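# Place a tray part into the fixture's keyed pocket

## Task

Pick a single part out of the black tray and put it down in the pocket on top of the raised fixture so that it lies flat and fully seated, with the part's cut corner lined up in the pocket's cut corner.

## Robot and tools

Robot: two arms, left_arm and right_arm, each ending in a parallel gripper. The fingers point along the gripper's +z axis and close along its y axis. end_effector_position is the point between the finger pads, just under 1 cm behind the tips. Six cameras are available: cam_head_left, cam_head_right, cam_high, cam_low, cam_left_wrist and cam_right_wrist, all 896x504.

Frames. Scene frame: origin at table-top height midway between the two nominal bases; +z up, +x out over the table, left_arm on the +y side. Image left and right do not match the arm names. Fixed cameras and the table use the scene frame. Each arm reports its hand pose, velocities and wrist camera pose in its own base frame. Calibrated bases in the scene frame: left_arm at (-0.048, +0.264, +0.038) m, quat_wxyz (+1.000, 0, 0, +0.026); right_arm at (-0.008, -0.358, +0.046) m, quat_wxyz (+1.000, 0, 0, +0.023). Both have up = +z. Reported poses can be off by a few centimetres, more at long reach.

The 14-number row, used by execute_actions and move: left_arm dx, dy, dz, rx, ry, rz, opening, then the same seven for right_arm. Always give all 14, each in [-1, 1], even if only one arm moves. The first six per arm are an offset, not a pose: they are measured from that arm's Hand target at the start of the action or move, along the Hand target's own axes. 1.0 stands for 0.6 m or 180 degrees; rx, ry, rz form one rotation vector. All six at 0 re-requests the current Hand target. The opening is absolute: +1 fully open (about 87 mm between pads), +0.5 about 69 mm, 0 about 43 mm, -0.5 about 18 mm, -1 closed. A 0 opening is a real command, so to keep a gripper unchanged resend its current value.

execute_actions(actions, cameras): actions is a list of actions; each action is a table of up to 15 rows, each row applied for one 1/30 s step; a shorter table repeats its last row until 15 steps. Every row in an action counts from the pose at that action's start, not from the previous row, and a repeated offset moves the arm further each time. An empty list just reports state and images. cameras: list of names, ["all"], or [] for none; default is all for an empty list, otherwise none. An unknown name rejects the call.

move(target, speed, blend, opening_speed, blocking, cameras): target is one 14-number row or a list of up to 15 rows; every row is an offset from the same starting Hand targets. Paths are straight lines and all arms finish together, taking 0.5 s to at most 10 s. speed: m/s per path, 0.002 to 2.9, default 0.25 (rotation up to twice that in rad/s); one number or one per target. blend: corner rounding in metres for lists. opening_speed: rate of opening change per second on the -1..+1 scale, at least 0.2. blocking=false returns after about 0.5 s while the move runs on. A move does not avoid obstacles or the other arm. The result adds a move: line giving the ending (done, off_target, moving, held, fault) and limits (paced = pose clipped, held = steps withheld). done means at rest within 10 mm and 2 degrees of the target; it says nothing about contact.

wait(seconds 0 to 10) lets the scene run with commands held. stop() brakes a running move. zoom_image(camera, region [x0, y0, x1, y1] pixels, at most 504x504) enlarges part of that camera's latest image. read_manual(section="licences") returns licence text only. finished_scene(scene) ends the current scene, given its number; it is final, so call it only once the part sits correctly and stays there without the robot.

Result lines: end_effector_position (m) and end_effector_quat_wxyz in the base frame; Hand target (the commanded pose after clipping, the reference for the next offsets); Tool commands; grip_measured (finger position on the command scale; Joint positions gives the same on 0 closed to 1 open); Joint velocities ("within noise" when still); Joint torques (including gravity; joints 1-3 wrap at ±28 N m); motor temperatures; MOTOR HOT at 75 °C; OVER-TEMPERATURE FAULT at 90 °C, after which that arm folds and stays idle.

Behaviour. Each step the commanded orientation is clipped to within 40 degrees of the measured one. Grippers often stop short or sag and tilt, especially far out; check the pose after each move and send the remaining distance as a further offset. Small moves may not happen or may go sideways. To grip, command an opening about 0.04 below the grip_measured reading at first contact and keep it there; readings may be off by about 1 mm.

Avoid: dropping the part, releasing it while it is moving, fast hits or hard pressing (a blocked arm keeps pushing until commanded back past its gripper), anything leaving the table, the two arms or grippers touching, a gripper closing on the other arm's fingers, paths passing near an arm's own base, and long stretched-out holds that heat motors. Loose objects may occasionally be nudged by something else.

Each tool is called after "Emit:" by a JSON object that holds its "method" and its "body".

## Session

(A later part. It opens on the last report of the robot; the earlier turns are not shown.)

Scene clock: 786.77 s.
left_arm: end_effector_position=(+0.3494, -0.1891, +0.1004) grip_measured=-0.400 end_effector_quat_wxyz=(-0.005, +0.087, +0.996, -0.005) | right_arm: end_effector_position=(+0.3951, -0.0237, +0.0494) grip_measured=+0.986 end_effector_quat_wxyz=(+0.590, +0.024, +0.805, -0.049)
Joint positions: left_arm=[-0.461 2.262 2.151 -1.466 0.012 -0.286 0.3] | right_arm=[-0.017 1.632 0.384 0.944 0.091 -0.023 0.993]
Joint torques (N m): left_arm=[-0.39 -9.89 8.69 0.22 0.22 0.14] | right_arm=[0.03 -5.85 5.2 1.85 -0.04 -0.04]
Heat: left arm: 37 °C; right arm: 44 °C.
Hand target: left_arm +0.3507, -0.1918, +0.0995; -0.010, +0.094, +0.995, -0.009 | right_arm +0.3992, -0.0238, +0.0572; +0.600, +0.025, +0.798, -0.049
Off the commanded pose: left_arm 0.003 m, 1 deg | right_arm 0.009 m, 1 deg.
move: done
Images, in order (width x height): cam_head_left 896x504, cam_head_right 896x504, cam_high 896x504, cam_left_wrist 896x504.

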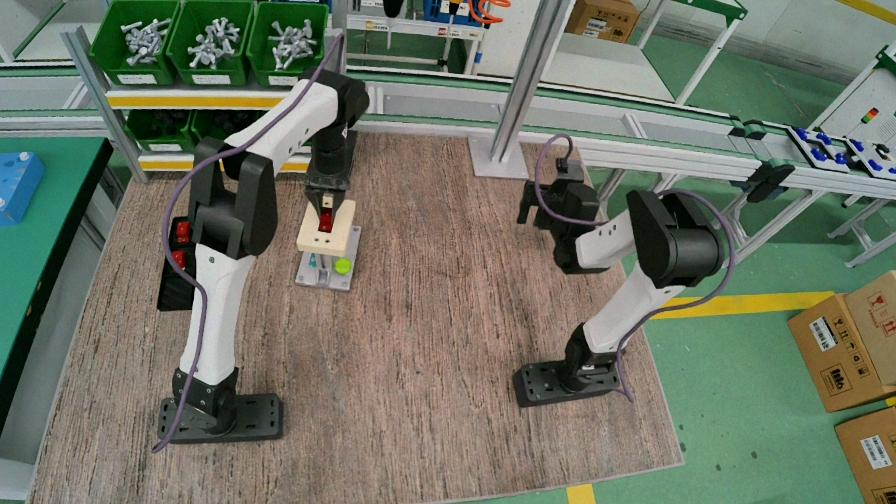

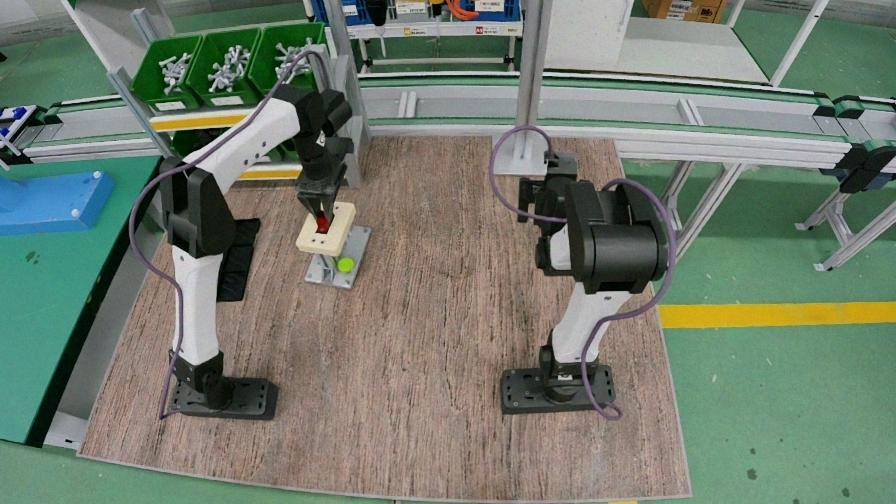

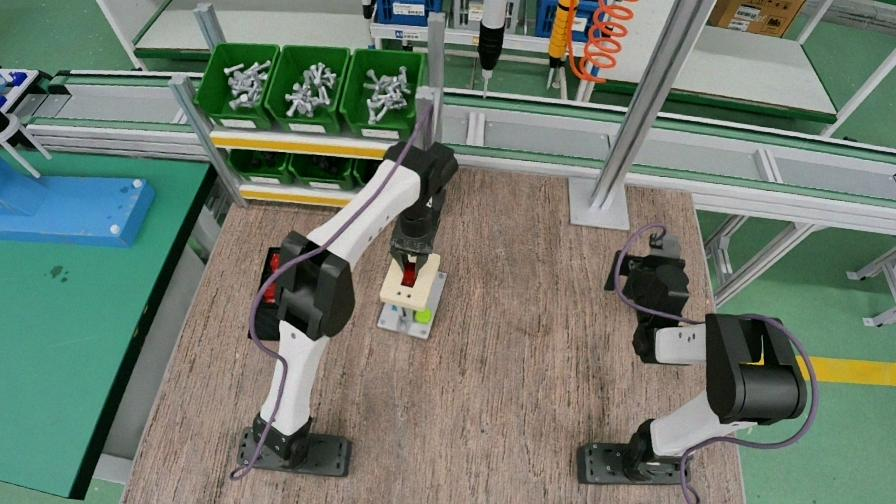

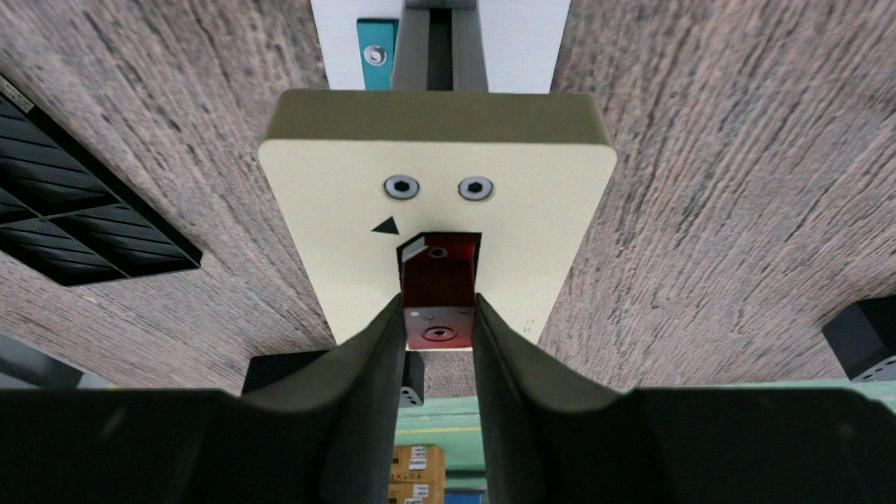

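Emit:
{"method": "move", "body": {"target": [0.0008, 0, 0.006, 0, 0, 0, -0.55, 0, 0, 0, 0, 0, 0, 1], "speed": 0.03, "cameras": ["cam_left_wrist","cam_high"]}}

Emit:
{"method": "zoom_image", "body": {"camera": "cam_left_wrist", "region": [320, 140, 560, 380]}}

Emit:
{"method": "zoom_image", "body": {"camera": "cam_high", "region": [370, 220, 450, 300]}}

Scene clock: 793.97 s.
left_arm: end_effector_position=(+0.3493, -0.1890, +0.1004) grip_measured=-0.400 end_effector_quat_wxyz=(-0.005, +0.088, +0.996, -0.004) | right_arm: end_effector_position=(+0.3951, -0.0237, +0.0494) grip_measured=+0.986 end_effector_quat_wxyz=(+0.590, +0.024, +0.805, -0.049)
Joint positions: left_arm=[-0.461 2.262 2.151 -1.466 0.012 -0.286 0.3] | right_arm=[-0.017 1.632 0.384 0.944 0.091 -0.023 0.993]
Joint torques (N m): left_arm=[-0.44 -10.3 6.54 0.38 0.22 0.13] | right_arm=[0.05 -5.83 5.19 1.85 -0.04 -0.04]
Heat: left arm: 37 °C; right arm: 44 °C.
Hand target: left_arm +0.3502, -0.1918, +0.0959; -0.010, +0.094, +0.995, -0.009 | right_arm +0.3992, -0.0238, +0.0572; +0.600, +0.025, +0.798, -0.049
Off the commanded pose: left_arm 0.005 m, 1 deg | right_arm 0.009 m, 1 deg.
move: done
Images, in order (width x height): cam_high 896x504, cam_left_wrist 896x504.

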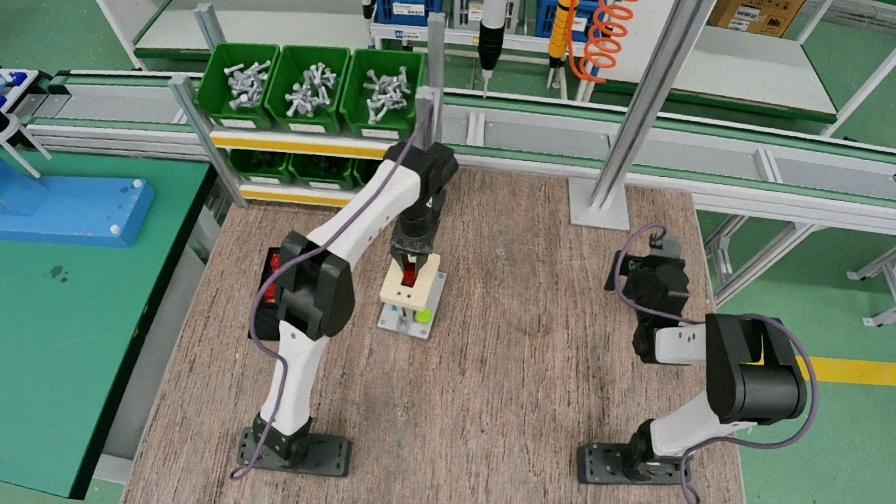

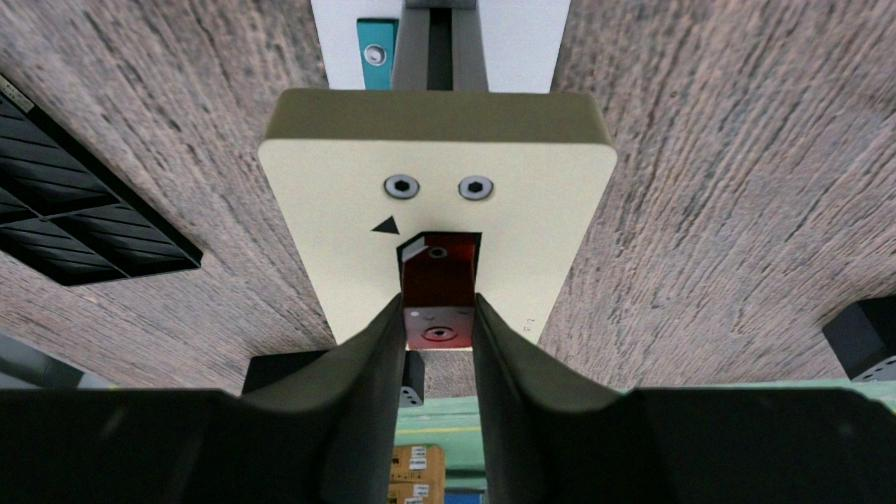

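Scaled by 2.100 from the camera's 896x504 image, which has a finer 1280x720 frame.

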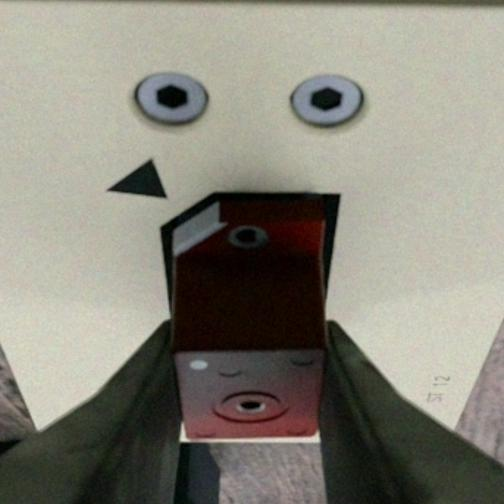

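Scaled by 6.300 from the camera's 896x504 image, which has a finer 1280x720 frame.

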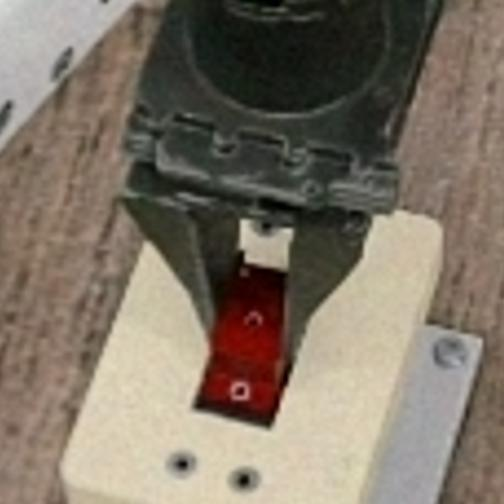

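Emit:
{"method": "move", "body": {"target": [0.0008, 0, 0.006, 0, 0, 0, -0.55, 0, 0, 0, 0, 0, 0, 1], "speed": 0.03, "cameras": ["cam_left_wrist","cam_high"]}}

Emit:
{"method": "zoom_image", "body": {"camera": "cam_left_wrist", "region": [320, 140, 560, 380]}}

Emit:
{"method": "zoom_image", "body": {"camera": "cam_high", "region": [370, 220, 450, 300]}}

Scene clock: 799.87 s.
left_arm: end_effector_position=(+0.3468, -0.1877, +0.0978) grip_measured=-0.400 end_effector_quat_wxyz=(-0.011, +0.089, +0.996, -0.002) | right_arm: end_effector_position=(+0.3951, -0.0237, +0.0494) grip_measured=+0.986 end_effector_quat_wxyz=(+0.590, +0.024, +0.805, -0.049)
Joint positions: left_arm=[-0.461 2.262 2.138 -1.466 0.012 -0.284 0.3] | right_arm=[-0.017 1.632 0.384 0.944 0.091 -0.023 0.993]
Joint torques (N m): left_arm=[-0.49 -10.77 5.6 0.53 0.22 0.11] | right_arm=[0.05 -5.85 5.19 1.85 -0.04 -0.04]
Heat: left arm: 38 °C; right arm: 44 °C.
Hand target: left_arm +0.3496, -0.1918, +0.0923; -0.010, +0.094, +0.995, -0.009 | right_arm +0.3992, -0.0238, +0.0572; +0.600, +0.025, +0.798, -0.049
Off the commanded pose: left_arm 0.007 m, 1 deg | right_arm 0.009 m, 1 deg.
move: done
Images, in order (width x height): cam_high 896x504, cam_left_wrist 896x504.

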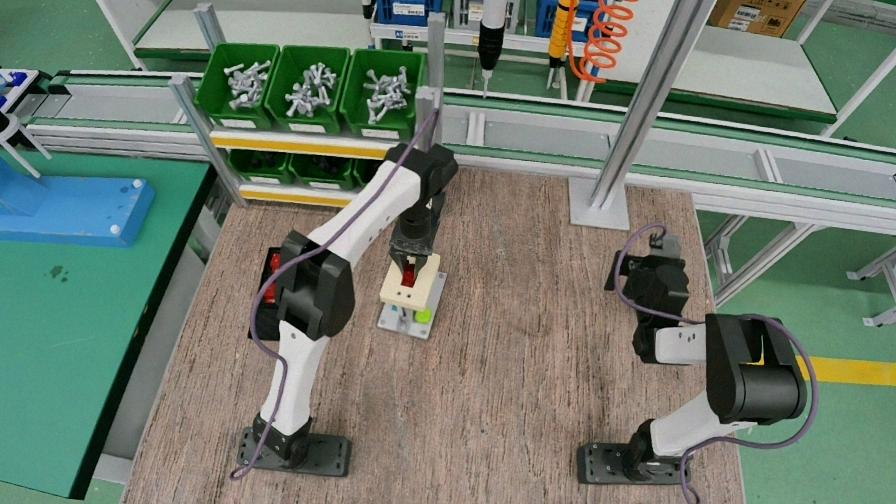

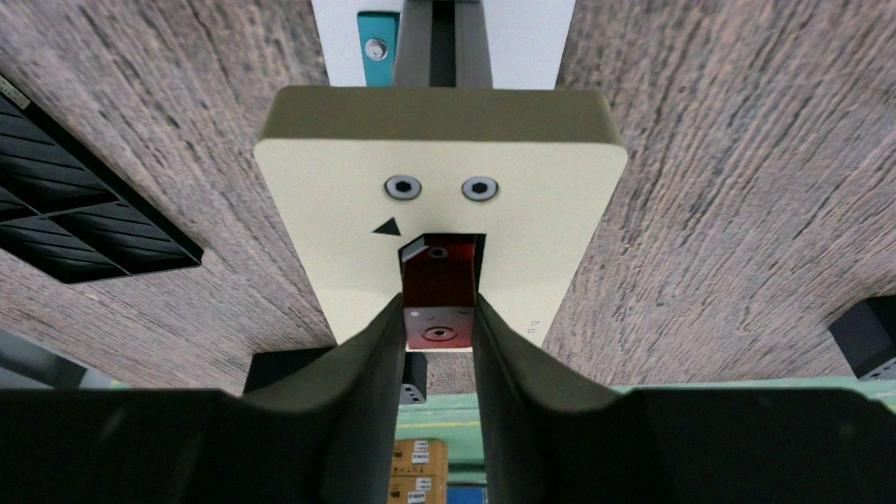

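Scaled by 2.100 from the camera's 896x504 image, which has a finer 1280x720 frame.

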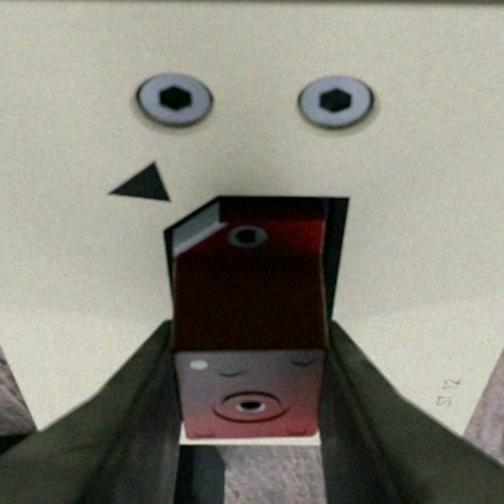

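Scaled by 6.300 from the camera's 896x504 image, which has a finer 1280x720 frame.

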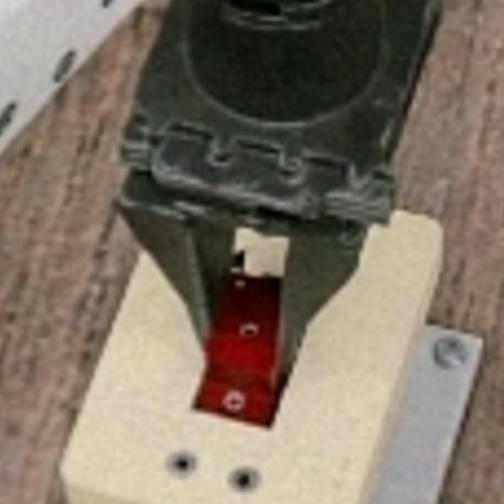

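Emit:
{"method": "move", "body": {"target": [[0.0246, 0.0664, -0.04, 0, -0.045, -0.0327, -0.55, 0, 0, 0, 0, 0, 0, 1],[0.0004, 0.0004, -0.0112, 0, 0, 0, -0.55, 0, 0, 0, 0, 0, 0, 1],[0.0004, 0.0004, -0.0028, 0, 0, 0, -0.55, 0, 0, 0, 0, 0, 0, 1]], "speed": [0.15, 0.1, 0.05], "cameras": ["cam_left_wrist","cam_high","cam_head_left","cam_head_right"]}}

Emit:
{"method": "zoom_image", "body": {"camera": "cam_left_wrist", "region": [320, 140, 560, 380]}}

Emit:
{"method": "zoom_image", "body": {"camera": "cam_high", "region": [370, 220, 450, 300]}}

Emit:
{"method": "zoom_image", "body": {"camera": "cam_head_left", "region": [285, 170, 365, 250]}}

Emit:
{"method": "zoom_image", "body": {"camera": "cam_head_right", "region": [280, 170, 380, 270]}}

Scene clock: 823.07 s.
left_arm: end_effector_position=(+0.3499, -0.1891, +0.0988) grip_measured=-0.400 end_effector_quat_wxyz=(+0.000, +0.086, +0.996, -0.008) | right_arm: end_effector_position=(+0.3951, -0.0237, +0.0494) grip_measured=+0.986 end_effector_quat_wxyz=(+0.590, +0.024, +0.805, -0.049)
Joint positions: left_arm=[-0.46 2.248 2.123 -1.44 0.014 -0.288 0.3] | right_arm=[-0.017 1.632 0.384 0.944 0.091 -0.023 0.993]
Joint torques (N m): left_arm=[-0.57 -9.5 7.56 0.26 0.2 0.15] | right_arm=[0.05 -5.83 5.2 1.84 -0.04 -0.04]
Heat: left arm: 39 °C; right arm: 44 °C.
Hand target: left_arm +0.3496, -0.1914, +0.0940; -0.010, +0.094, +0.995, -0.009 | right_arm +0.3992, -0.0238, +0.0572; +0.600, +0.025, +0.798, -0.049
Off the commanded pose: left_arm 0.005 m, 2 deg | right_arm 0.009 m, 1 deg.
move: done
Images, in order (width x height): cam_head_left 896x504, cam_head_right 896x504, cam_high 896x504, cam_left_wrist 896x504.

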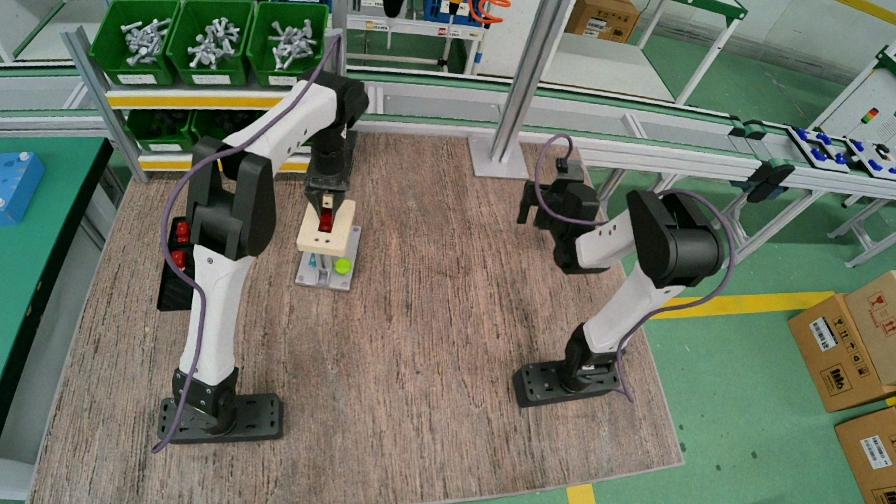

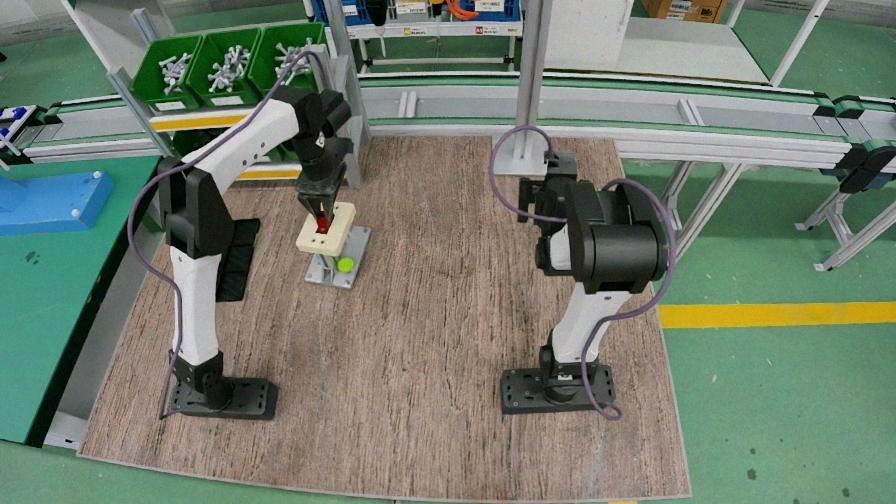

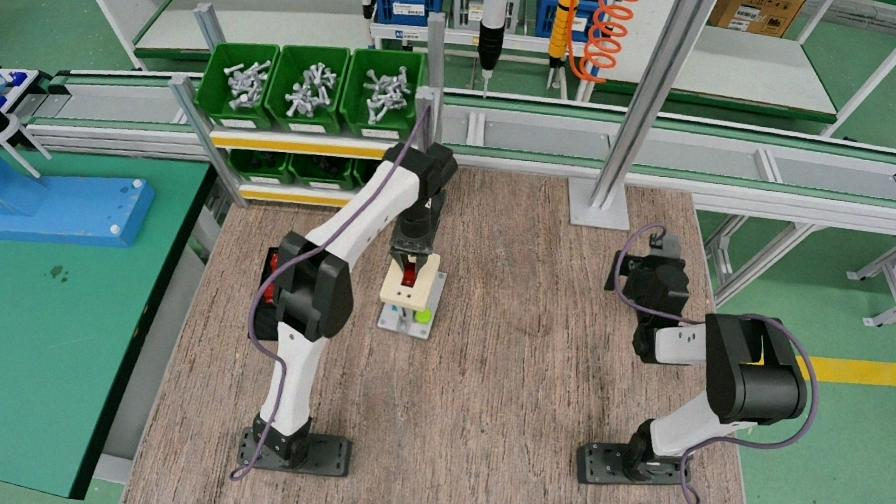

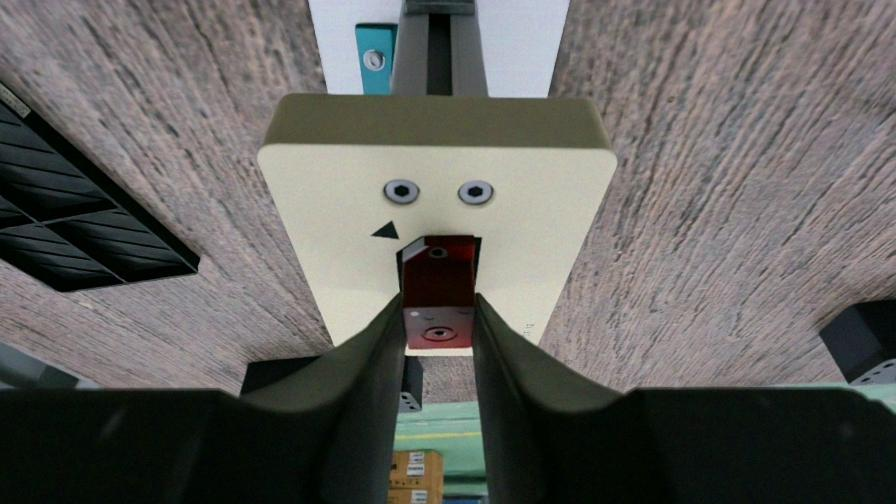

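Scaled by 2.100 from the camera's 896x504 image, which has a finer 1280x720 frame.

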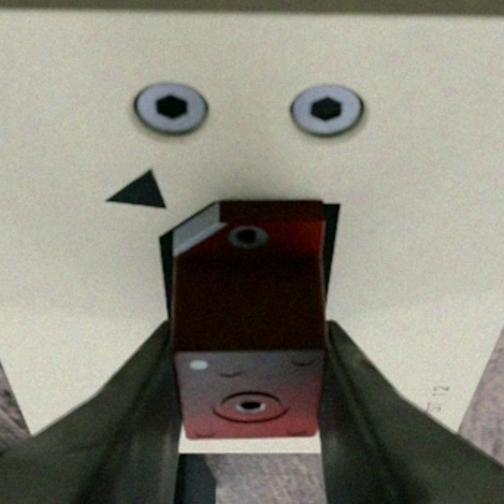

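Scaled by 6.300 from the camera's 896x504 image, which has a finer 1280x720 frame.

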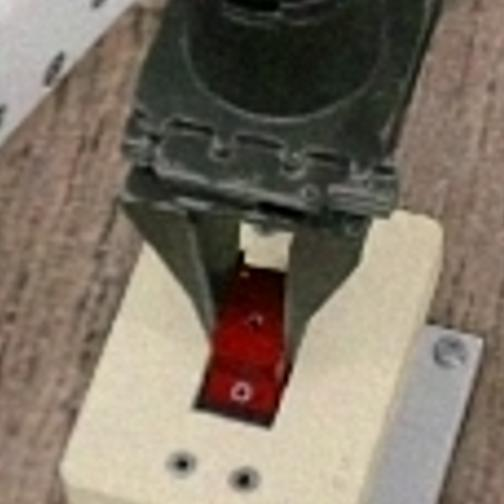

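Scaled by 6.300 from the camera's 896x504 image, which has a finer 1280x720 frame.

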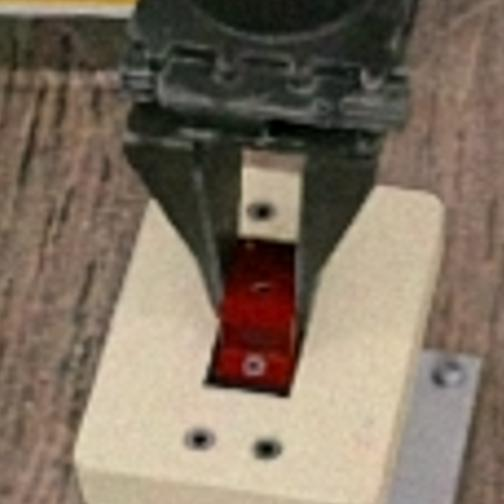

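Scaled by 5.040 from the camera's 896x504 image, which has a finer 1280x720 frame.

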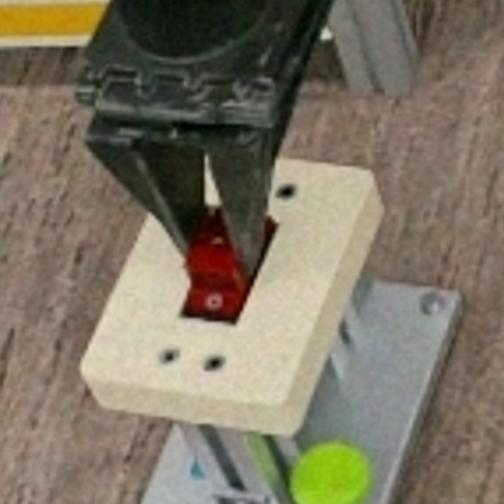

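Emit:
{"method": "move", "body": {"target": [0.0008, 0, 0.01, 0, 0, 0, -0.55, 0, 0, 0, 0, 0, 0, 1], "speed": 0.03, "cameras": ["cam_left_wrist","cam_high"]}}

Emit:
{"method": "zoom_image", "body": {"camera": "cam_left_wrist", "region": [320, 140, 560, 380]}}

Emit:
{"method": "zoom_image", "body": {"camera": "cam_high", "region": [370, 220, 450, 300]}}

Scene clock: 829.47 s.
left_arm: end_effector_position=(+0.3479, -0.1885, +0.0969) grip_measured=-0.400 end_effector_quat_wxyz=(-0.004, +0.087, +0.996, -0.007) | right_arm: end_effector_position=(+0.3951, -0.0237, +0.0494) grip_measured=+0.986 end_effector_quat_wxyz=(+0.590, +0.024, +0.805, -0.049)
Joint positions: left_arm=[-0.46 2.248 2.114 -1.441 0.016 -0.285 0.3] | right_arm=[-0.017 1.632 0.384 0.944 0.091 -0.023 0.993]
Joint torques (N m): left_arm=[-0.62 -10 5.2 0.52 0.18 0.11] | right_arm=[0.05 -5.85 5.2 1.85 -0.04 -0.04]
Heat: left arm: 38 °C; right arm: 44 °C.
Hand target: left_arm +0.3489, -0.1914, +0.0880; -0.010, +0.094, +0.995, -0.009 | right_arm +0.3992, -0.0238, +0.0572; +0.600, +0.025, +0.798, -0.049
Off the commanded pose: left_arm 0.009 m, 1 deg | right_arm 0.009 m, 1 deg.
move: done
Images, in order (width x height): cam_high 896x504, cam_left_wrist 896x504.

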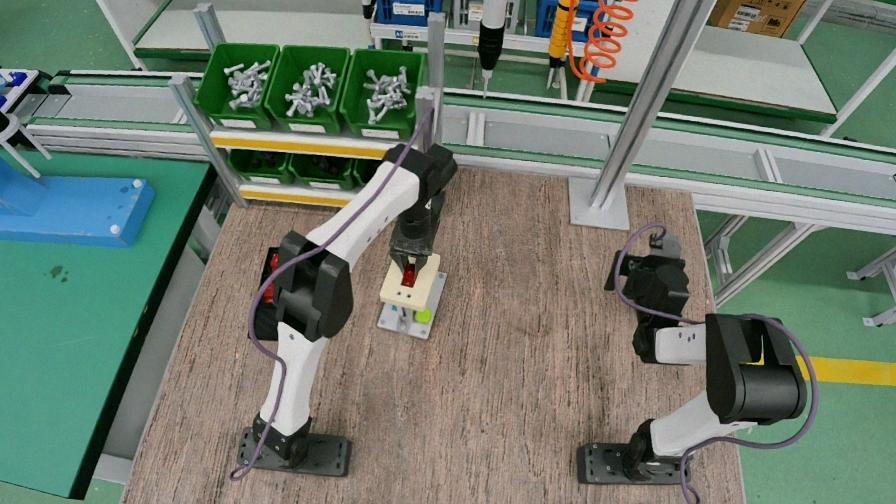

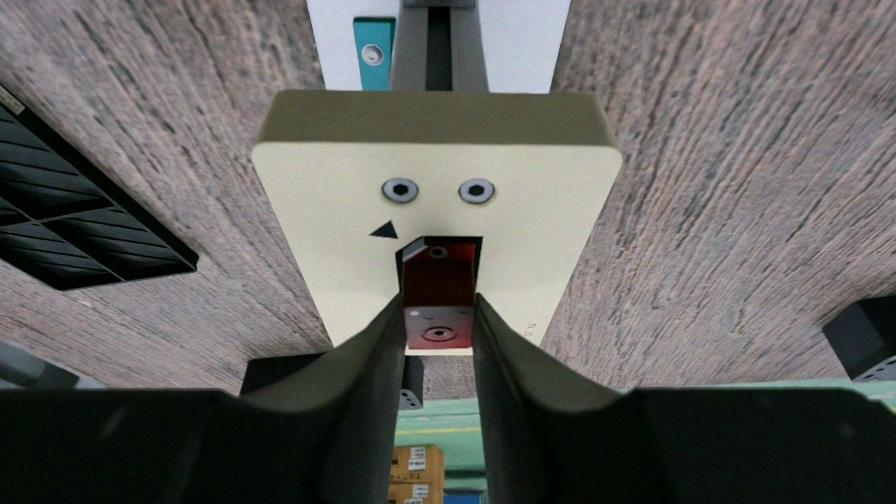

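Scaled by 2.100 from the camera's 896x504 image, which has a finer 1280x720 frame.

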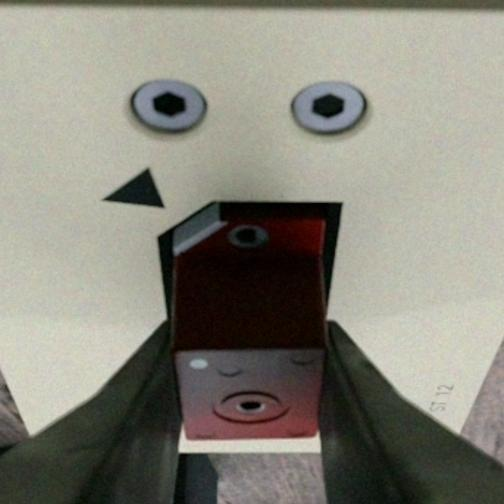

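Scaled by 6.300 from the camera's 896x504 image, which has a finer 1280x720 frame.

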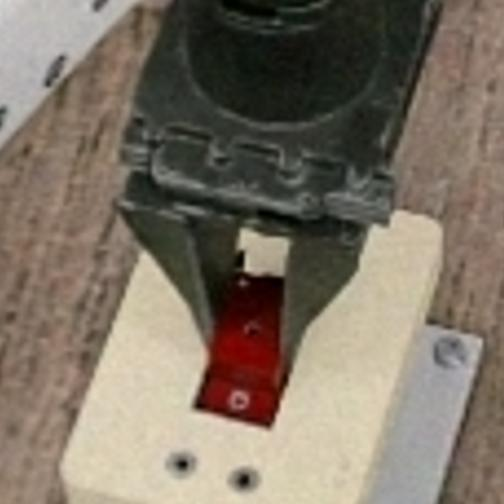

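Emit:
{"method": "move", "body": {"target": [-0.006, 0, 0.008, 0, 0, 0, -0.55, 0, 0, 0, 0, 0, 0, 1], "speed": 0.03, "cameras": ["cam_left_wrist","cam_high"]}}

Emit:
{"method": "zoom_image", "body": {"camera": "cam_left_wrist", "region": [320, 140, 560, 380]}}

Emit:
{"method": "zoom_image", "body": {"camera": "cam_high", "region": [370, 220, 450, 300]}}

Scene clock: 835.13 s.
left_arm: end_effector_position=(+0.3479, -0.1885, +0.0967) grip_measured=-0.400 end_effector_quat_wxyz=(-0.005, +0.088, +0.996, -0.007) | right_arm: end_effector_position=(+0.3951, -0.0237, +0.0494) grip_measured=+0.986 end_effector_quat_wxyz=(+0.590, +0.024, +0.805, -0.049)
Joint positions: left_arm=[-0.46 2.249 2.114 -1.441 0.017 -0.283 0.3] | right_arm=[-0.017 1.632 0.384 0.944 0.091 -0.023 0.993]
Joint torques (N m): left_arm=[-0.44 -8.65 5.72 0.61 0.17 0.11] | right_arm=[0.05 -5.85 5.19 1.84 -0.04 -0.04]
Heat: left arm: 38 °C; right arm: 44 °C.
Hand target: left_arm +0.3523, -0.1922, +0.0831; -0.010, +0.094, +0.995, -0.009 | right_arm +0.3992, -0.0238, +0.0572; +0.600, +0.025, +0.798, -0.049
Off the commanded pose: left_arm 0.015 m, 1 deg | right_arm 0.009 m, 1 deg.
move: off_target (left_arm)
Images, in order (width x height): cam_high 896x504, cam_left_wrist 896x504.

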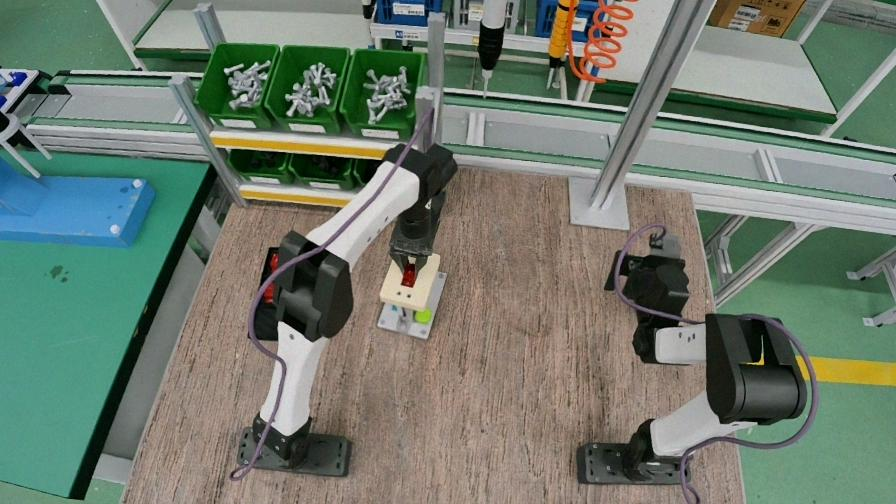

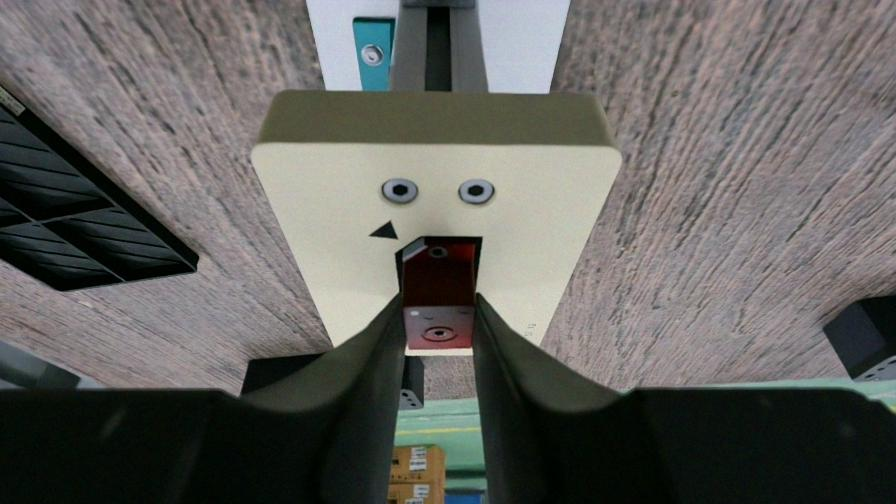

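Scaled by 2.100 from the camera's 896x504 image, which has a finer 1280x720 frame.

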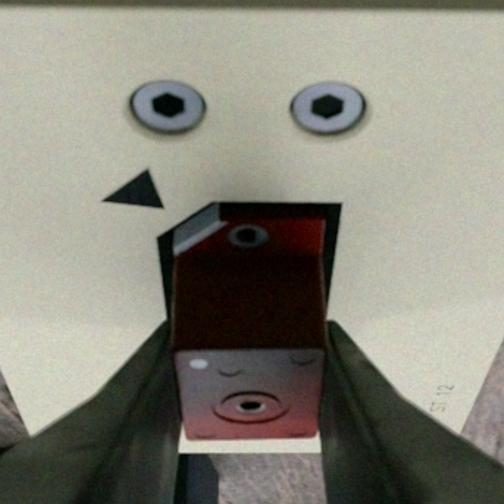

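Scaled by 6.300 from the camera's 896x504 image, which has a finer 1280x720 frame.

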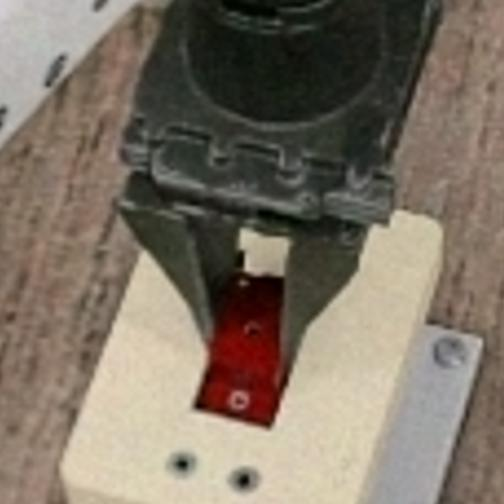

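Emit:
{"method": "move", "body": {"target": [-0.001, 0, 0.008, 0, 0, 0, -0.55, 0, 0, 0, 0, 0, 0, 1], "speed": 0.03, "cameras": ["cam_left_wrist","cam_high"]}}

Emit:
{"method": "zoom_image", "body": {"camera": "cam_left_wrist", "region": [320, 140, 560, 380]}}

Emit:
{"method": "zoom_image", "body": {"camera": "cam_high", "region": [370, 220, 450, 300]}}

Scene clock: 843.77 s.
left_arm: end_effector_position=(+0.3476, -0.1890, +0.0963) grip_measured=-0.400 end_effector_quat_wxyz=(-0.006, +0.089, +0.996, -0.009) | right_arm: end_effector_position=(+0.3951, -0.0237, +0.0494) grip_measured=+0.986 end_effector_quat_wxyz=(+0.590, +0.024, +0.805, -0.049)
Joint positions: left_arm=[-0.46 2.249 2.112 -1.439 0.02 -0.282 0.3] | right_arm=[-0.017 1.632 0.384 0.944 0.091 -0.023 0.993]
Joint torques (N m): left_arm=[-0.43 -8.58 4.15 0.77 0.13 0.12] | right_arm=[0.05 -5.83 5.2 1.85 -0.04 -0.04]
Heat: left arm: 37 °C; right arm: 44 °C.
Hand target: left_arm +0.3529, -0.1924, +0.0783; -0.010, +0.094, +0.995, -0.009 | right_arm +0.3992, -0.0238, +0.0572; +0.600, +0.025, +0.798, -0.049
Off the commanded pose: left_arm 0.019 m, 1 deg | right_arm 0.009 m, 1 deg.
move: off_target (left_arm)
Images, in order (width x height): cam_high 896x504, cam_left_wrist 896x504.

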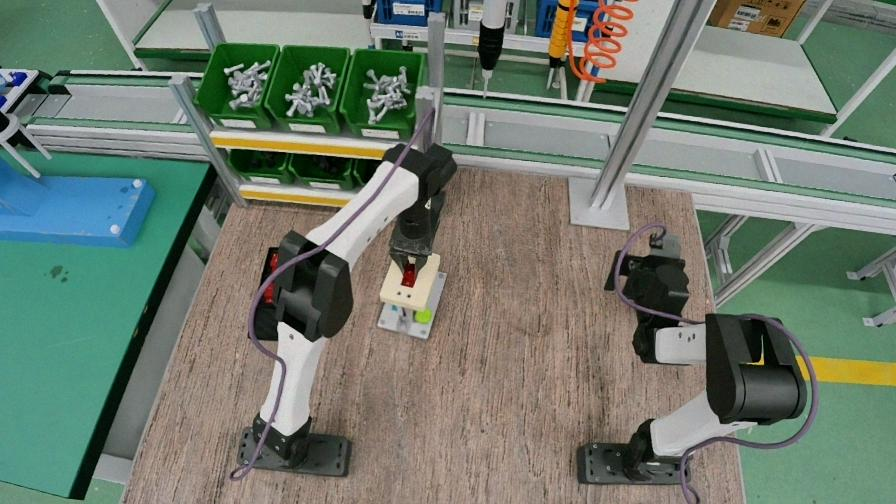

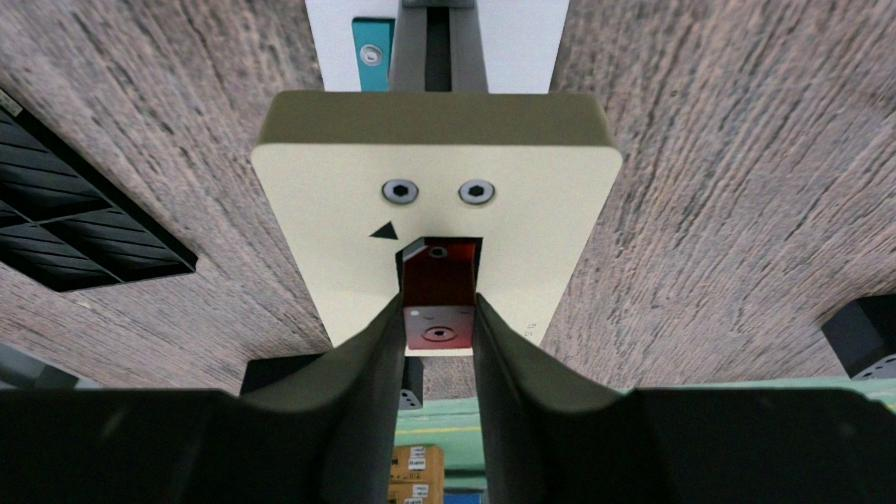

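Scaled by 2.100 from the camera's 896x504 image, which has a finer 1280x720 frame.

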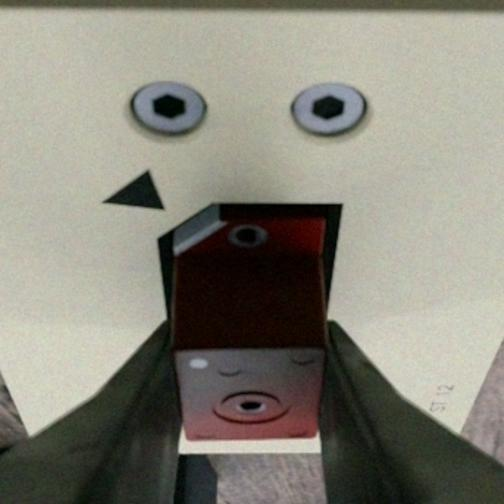

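Scaled by 6.300 from the camera's 896x504 image, which has a finer 1280x720 frame.

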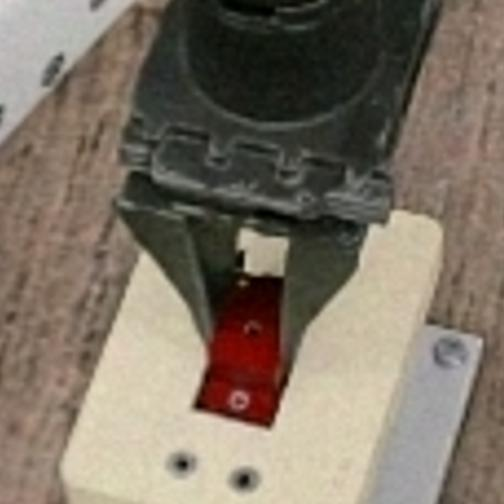

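Emit:
{"method": "move", "body": {"target": [-0.01, 0, 0, 0, 0, 0, -0.55, 0, 0, 0, 0, 0, 0, 1], "speed": 0.03, "cameras": ["cam_left_wrist","cam_high"]}}

Emit:
{"method": "zoom_image", "body": {"camera": "cam_left_wrist", "region": [380, 200, 500, 360]}}

Emit:
{"method": "zoom_image", "body": {"camera": "cam_high", "region": [390, 240, 430, 300]}}

Scene clock: 866.00 s.
left_arm: end_effector_position=(+0.3479, -0.1895, +0.0959) grip_measured=-0.400 end_effector_quat_wxyz=(-0.011, +0.091, +0.996, -0.008) | right_arm: end_effector_position=(+0.3951, -0.0237, +0.0494) grip_measured=+0.986 end_effector_quat_wxyz=(+0.590, +0.024, +0.805, -0.049)
Joint positions: left_arm=[-0.46 2.264 2.135 -1.456 0.023 -0.278 0.3] | right_arm=[-0.017 1.632 0.384 0.944 0.091 -0.023 0.993]
Joint torques (N m): left_arm=[-0.09 -7.38 6.68 0.73 0.11 0.1] | right_arm=[0.05 -5.85 5.2 1.84 -0.04 -0.04]
Heat: left arm: 36 °C; right arm: 44 °C.
Hand target: left_arm +0.3587, -0.1935, +0.0783; -0.010, +0.094, +0.995, -0.010 | right_arm +0.3992, -0.0238, +0.0572; +0.600, +0.025, +0.798, -0.049
Off the commanded pose: left_arm 0.021 m, 0 deg | right_arm 0.009 m, 1 deg.
move: off_target (left_arm)
Images, in order (width x height): cam_high 896x504, cam_left_wrist 896x504.

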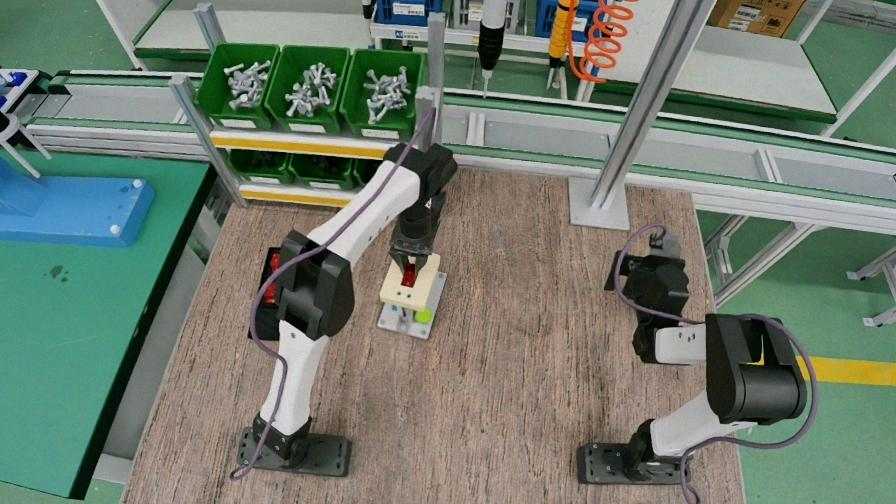

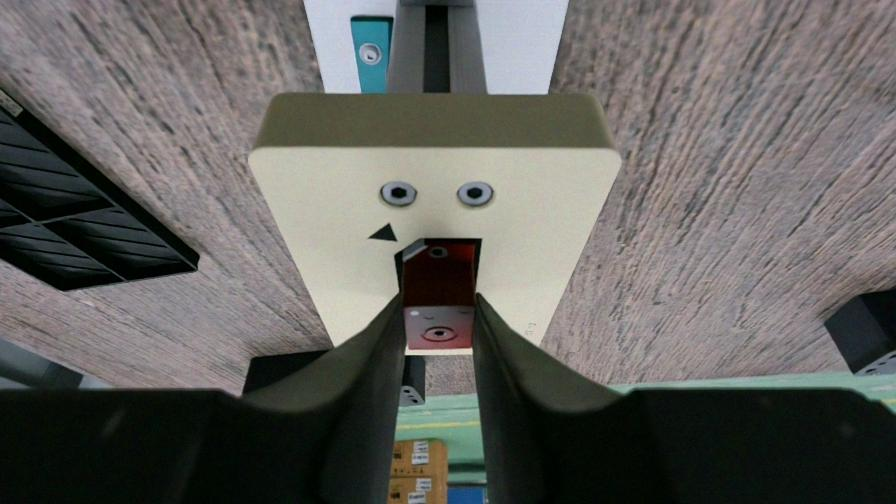

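Scaled by 3.150 from the camera's 896x504 image, which has a finer 1280x720 frame.

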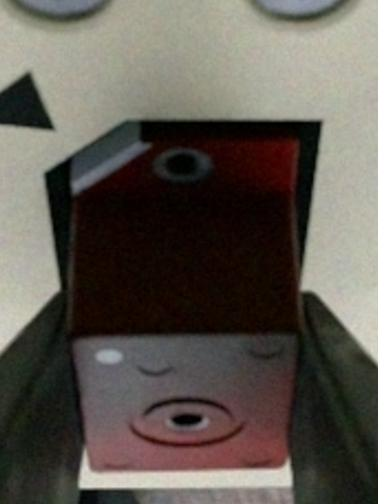

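Scaled by 8.400 from the camera's 896x504 image, which has a finer 1280x720 frame.

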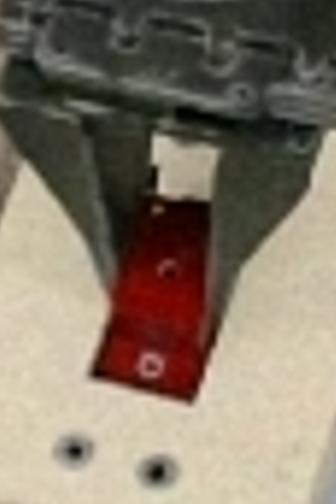

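Emit:
{"method": "move", "body": {"target": [0.012, 0.001, -0.02, 0, 0, 0, -0.55, 0, 0, 0, 0, 0, 0, 1], "speed": 0.05, "cameras": ["cam_left_wrist"]}}

Emit:
{"method": "zoom_image", "body": {"camera": "cam_left_wrist", "region": [380, 200, 500, 360]}}

Scene clock: 873.47 s.
left_arm: end_effector_position=(+0.3476, -0.1893, +0.0960) grip_measured=-0.400 end_effector_quat_wxyz=(-0.011, +0.091, +0.996, -0.008) | right_arm: end_effector_position=(+0.3951, -0.0237, +0.0494) grip_measured=+0.986 end_effector_quat_wxyz=(+0.590, +0.024, +0.805, -0.049)
Joint positions: left_arm=[-0.46 2.264 2.135 -1.457 0.023 -0.277 0.3] | right_arm=[-0.017 1.632 0.384 0.944 0.091 -0.023 0.993]
Joint torques (N m): left_arm=[-0.32 -10.15 6.65 0.46 0.11 0.08] | right_arm=[0.03 -5.85 5.2 1.84 -0.04 -0.04]
Heat: left arm: 35 °C; right arm: 44 °C.
Hand target: left_arm +0.3521, -0.1914, +0.0904; -0.010, +0.094, +0.995, -0.010 | right_arm +0.3992, -0.0238, +0.0572; +0.600, +0.025, +0.798, -0.049
Off the commanded pose: left_arm 0.007 m, 0 deg | right_arm 0.009 m, 1 deg.
move: done
Images, in order (width x height): cam_left_wrist 896x504.

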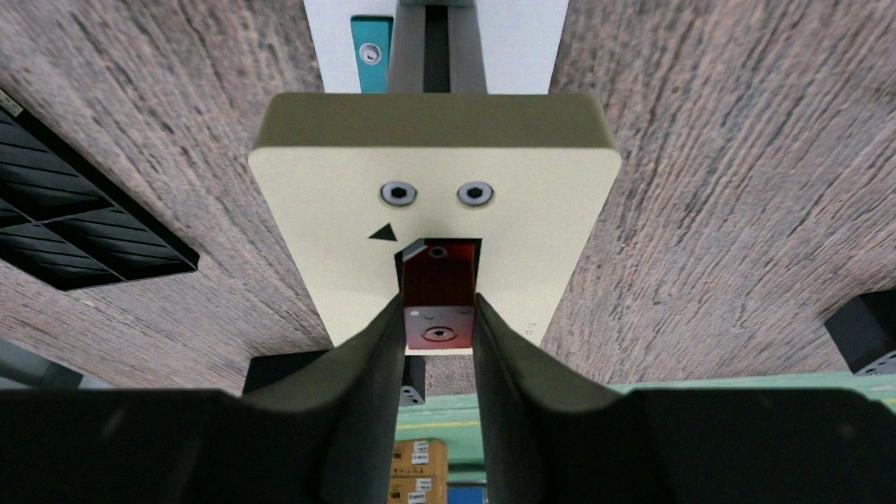

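Scaled by 3.150 from the camera's 896x504 image, which has a finer 1280x720 frame.

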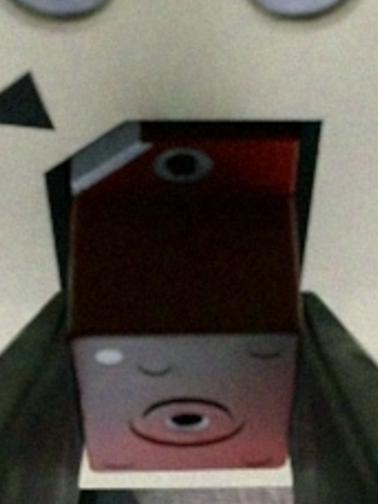

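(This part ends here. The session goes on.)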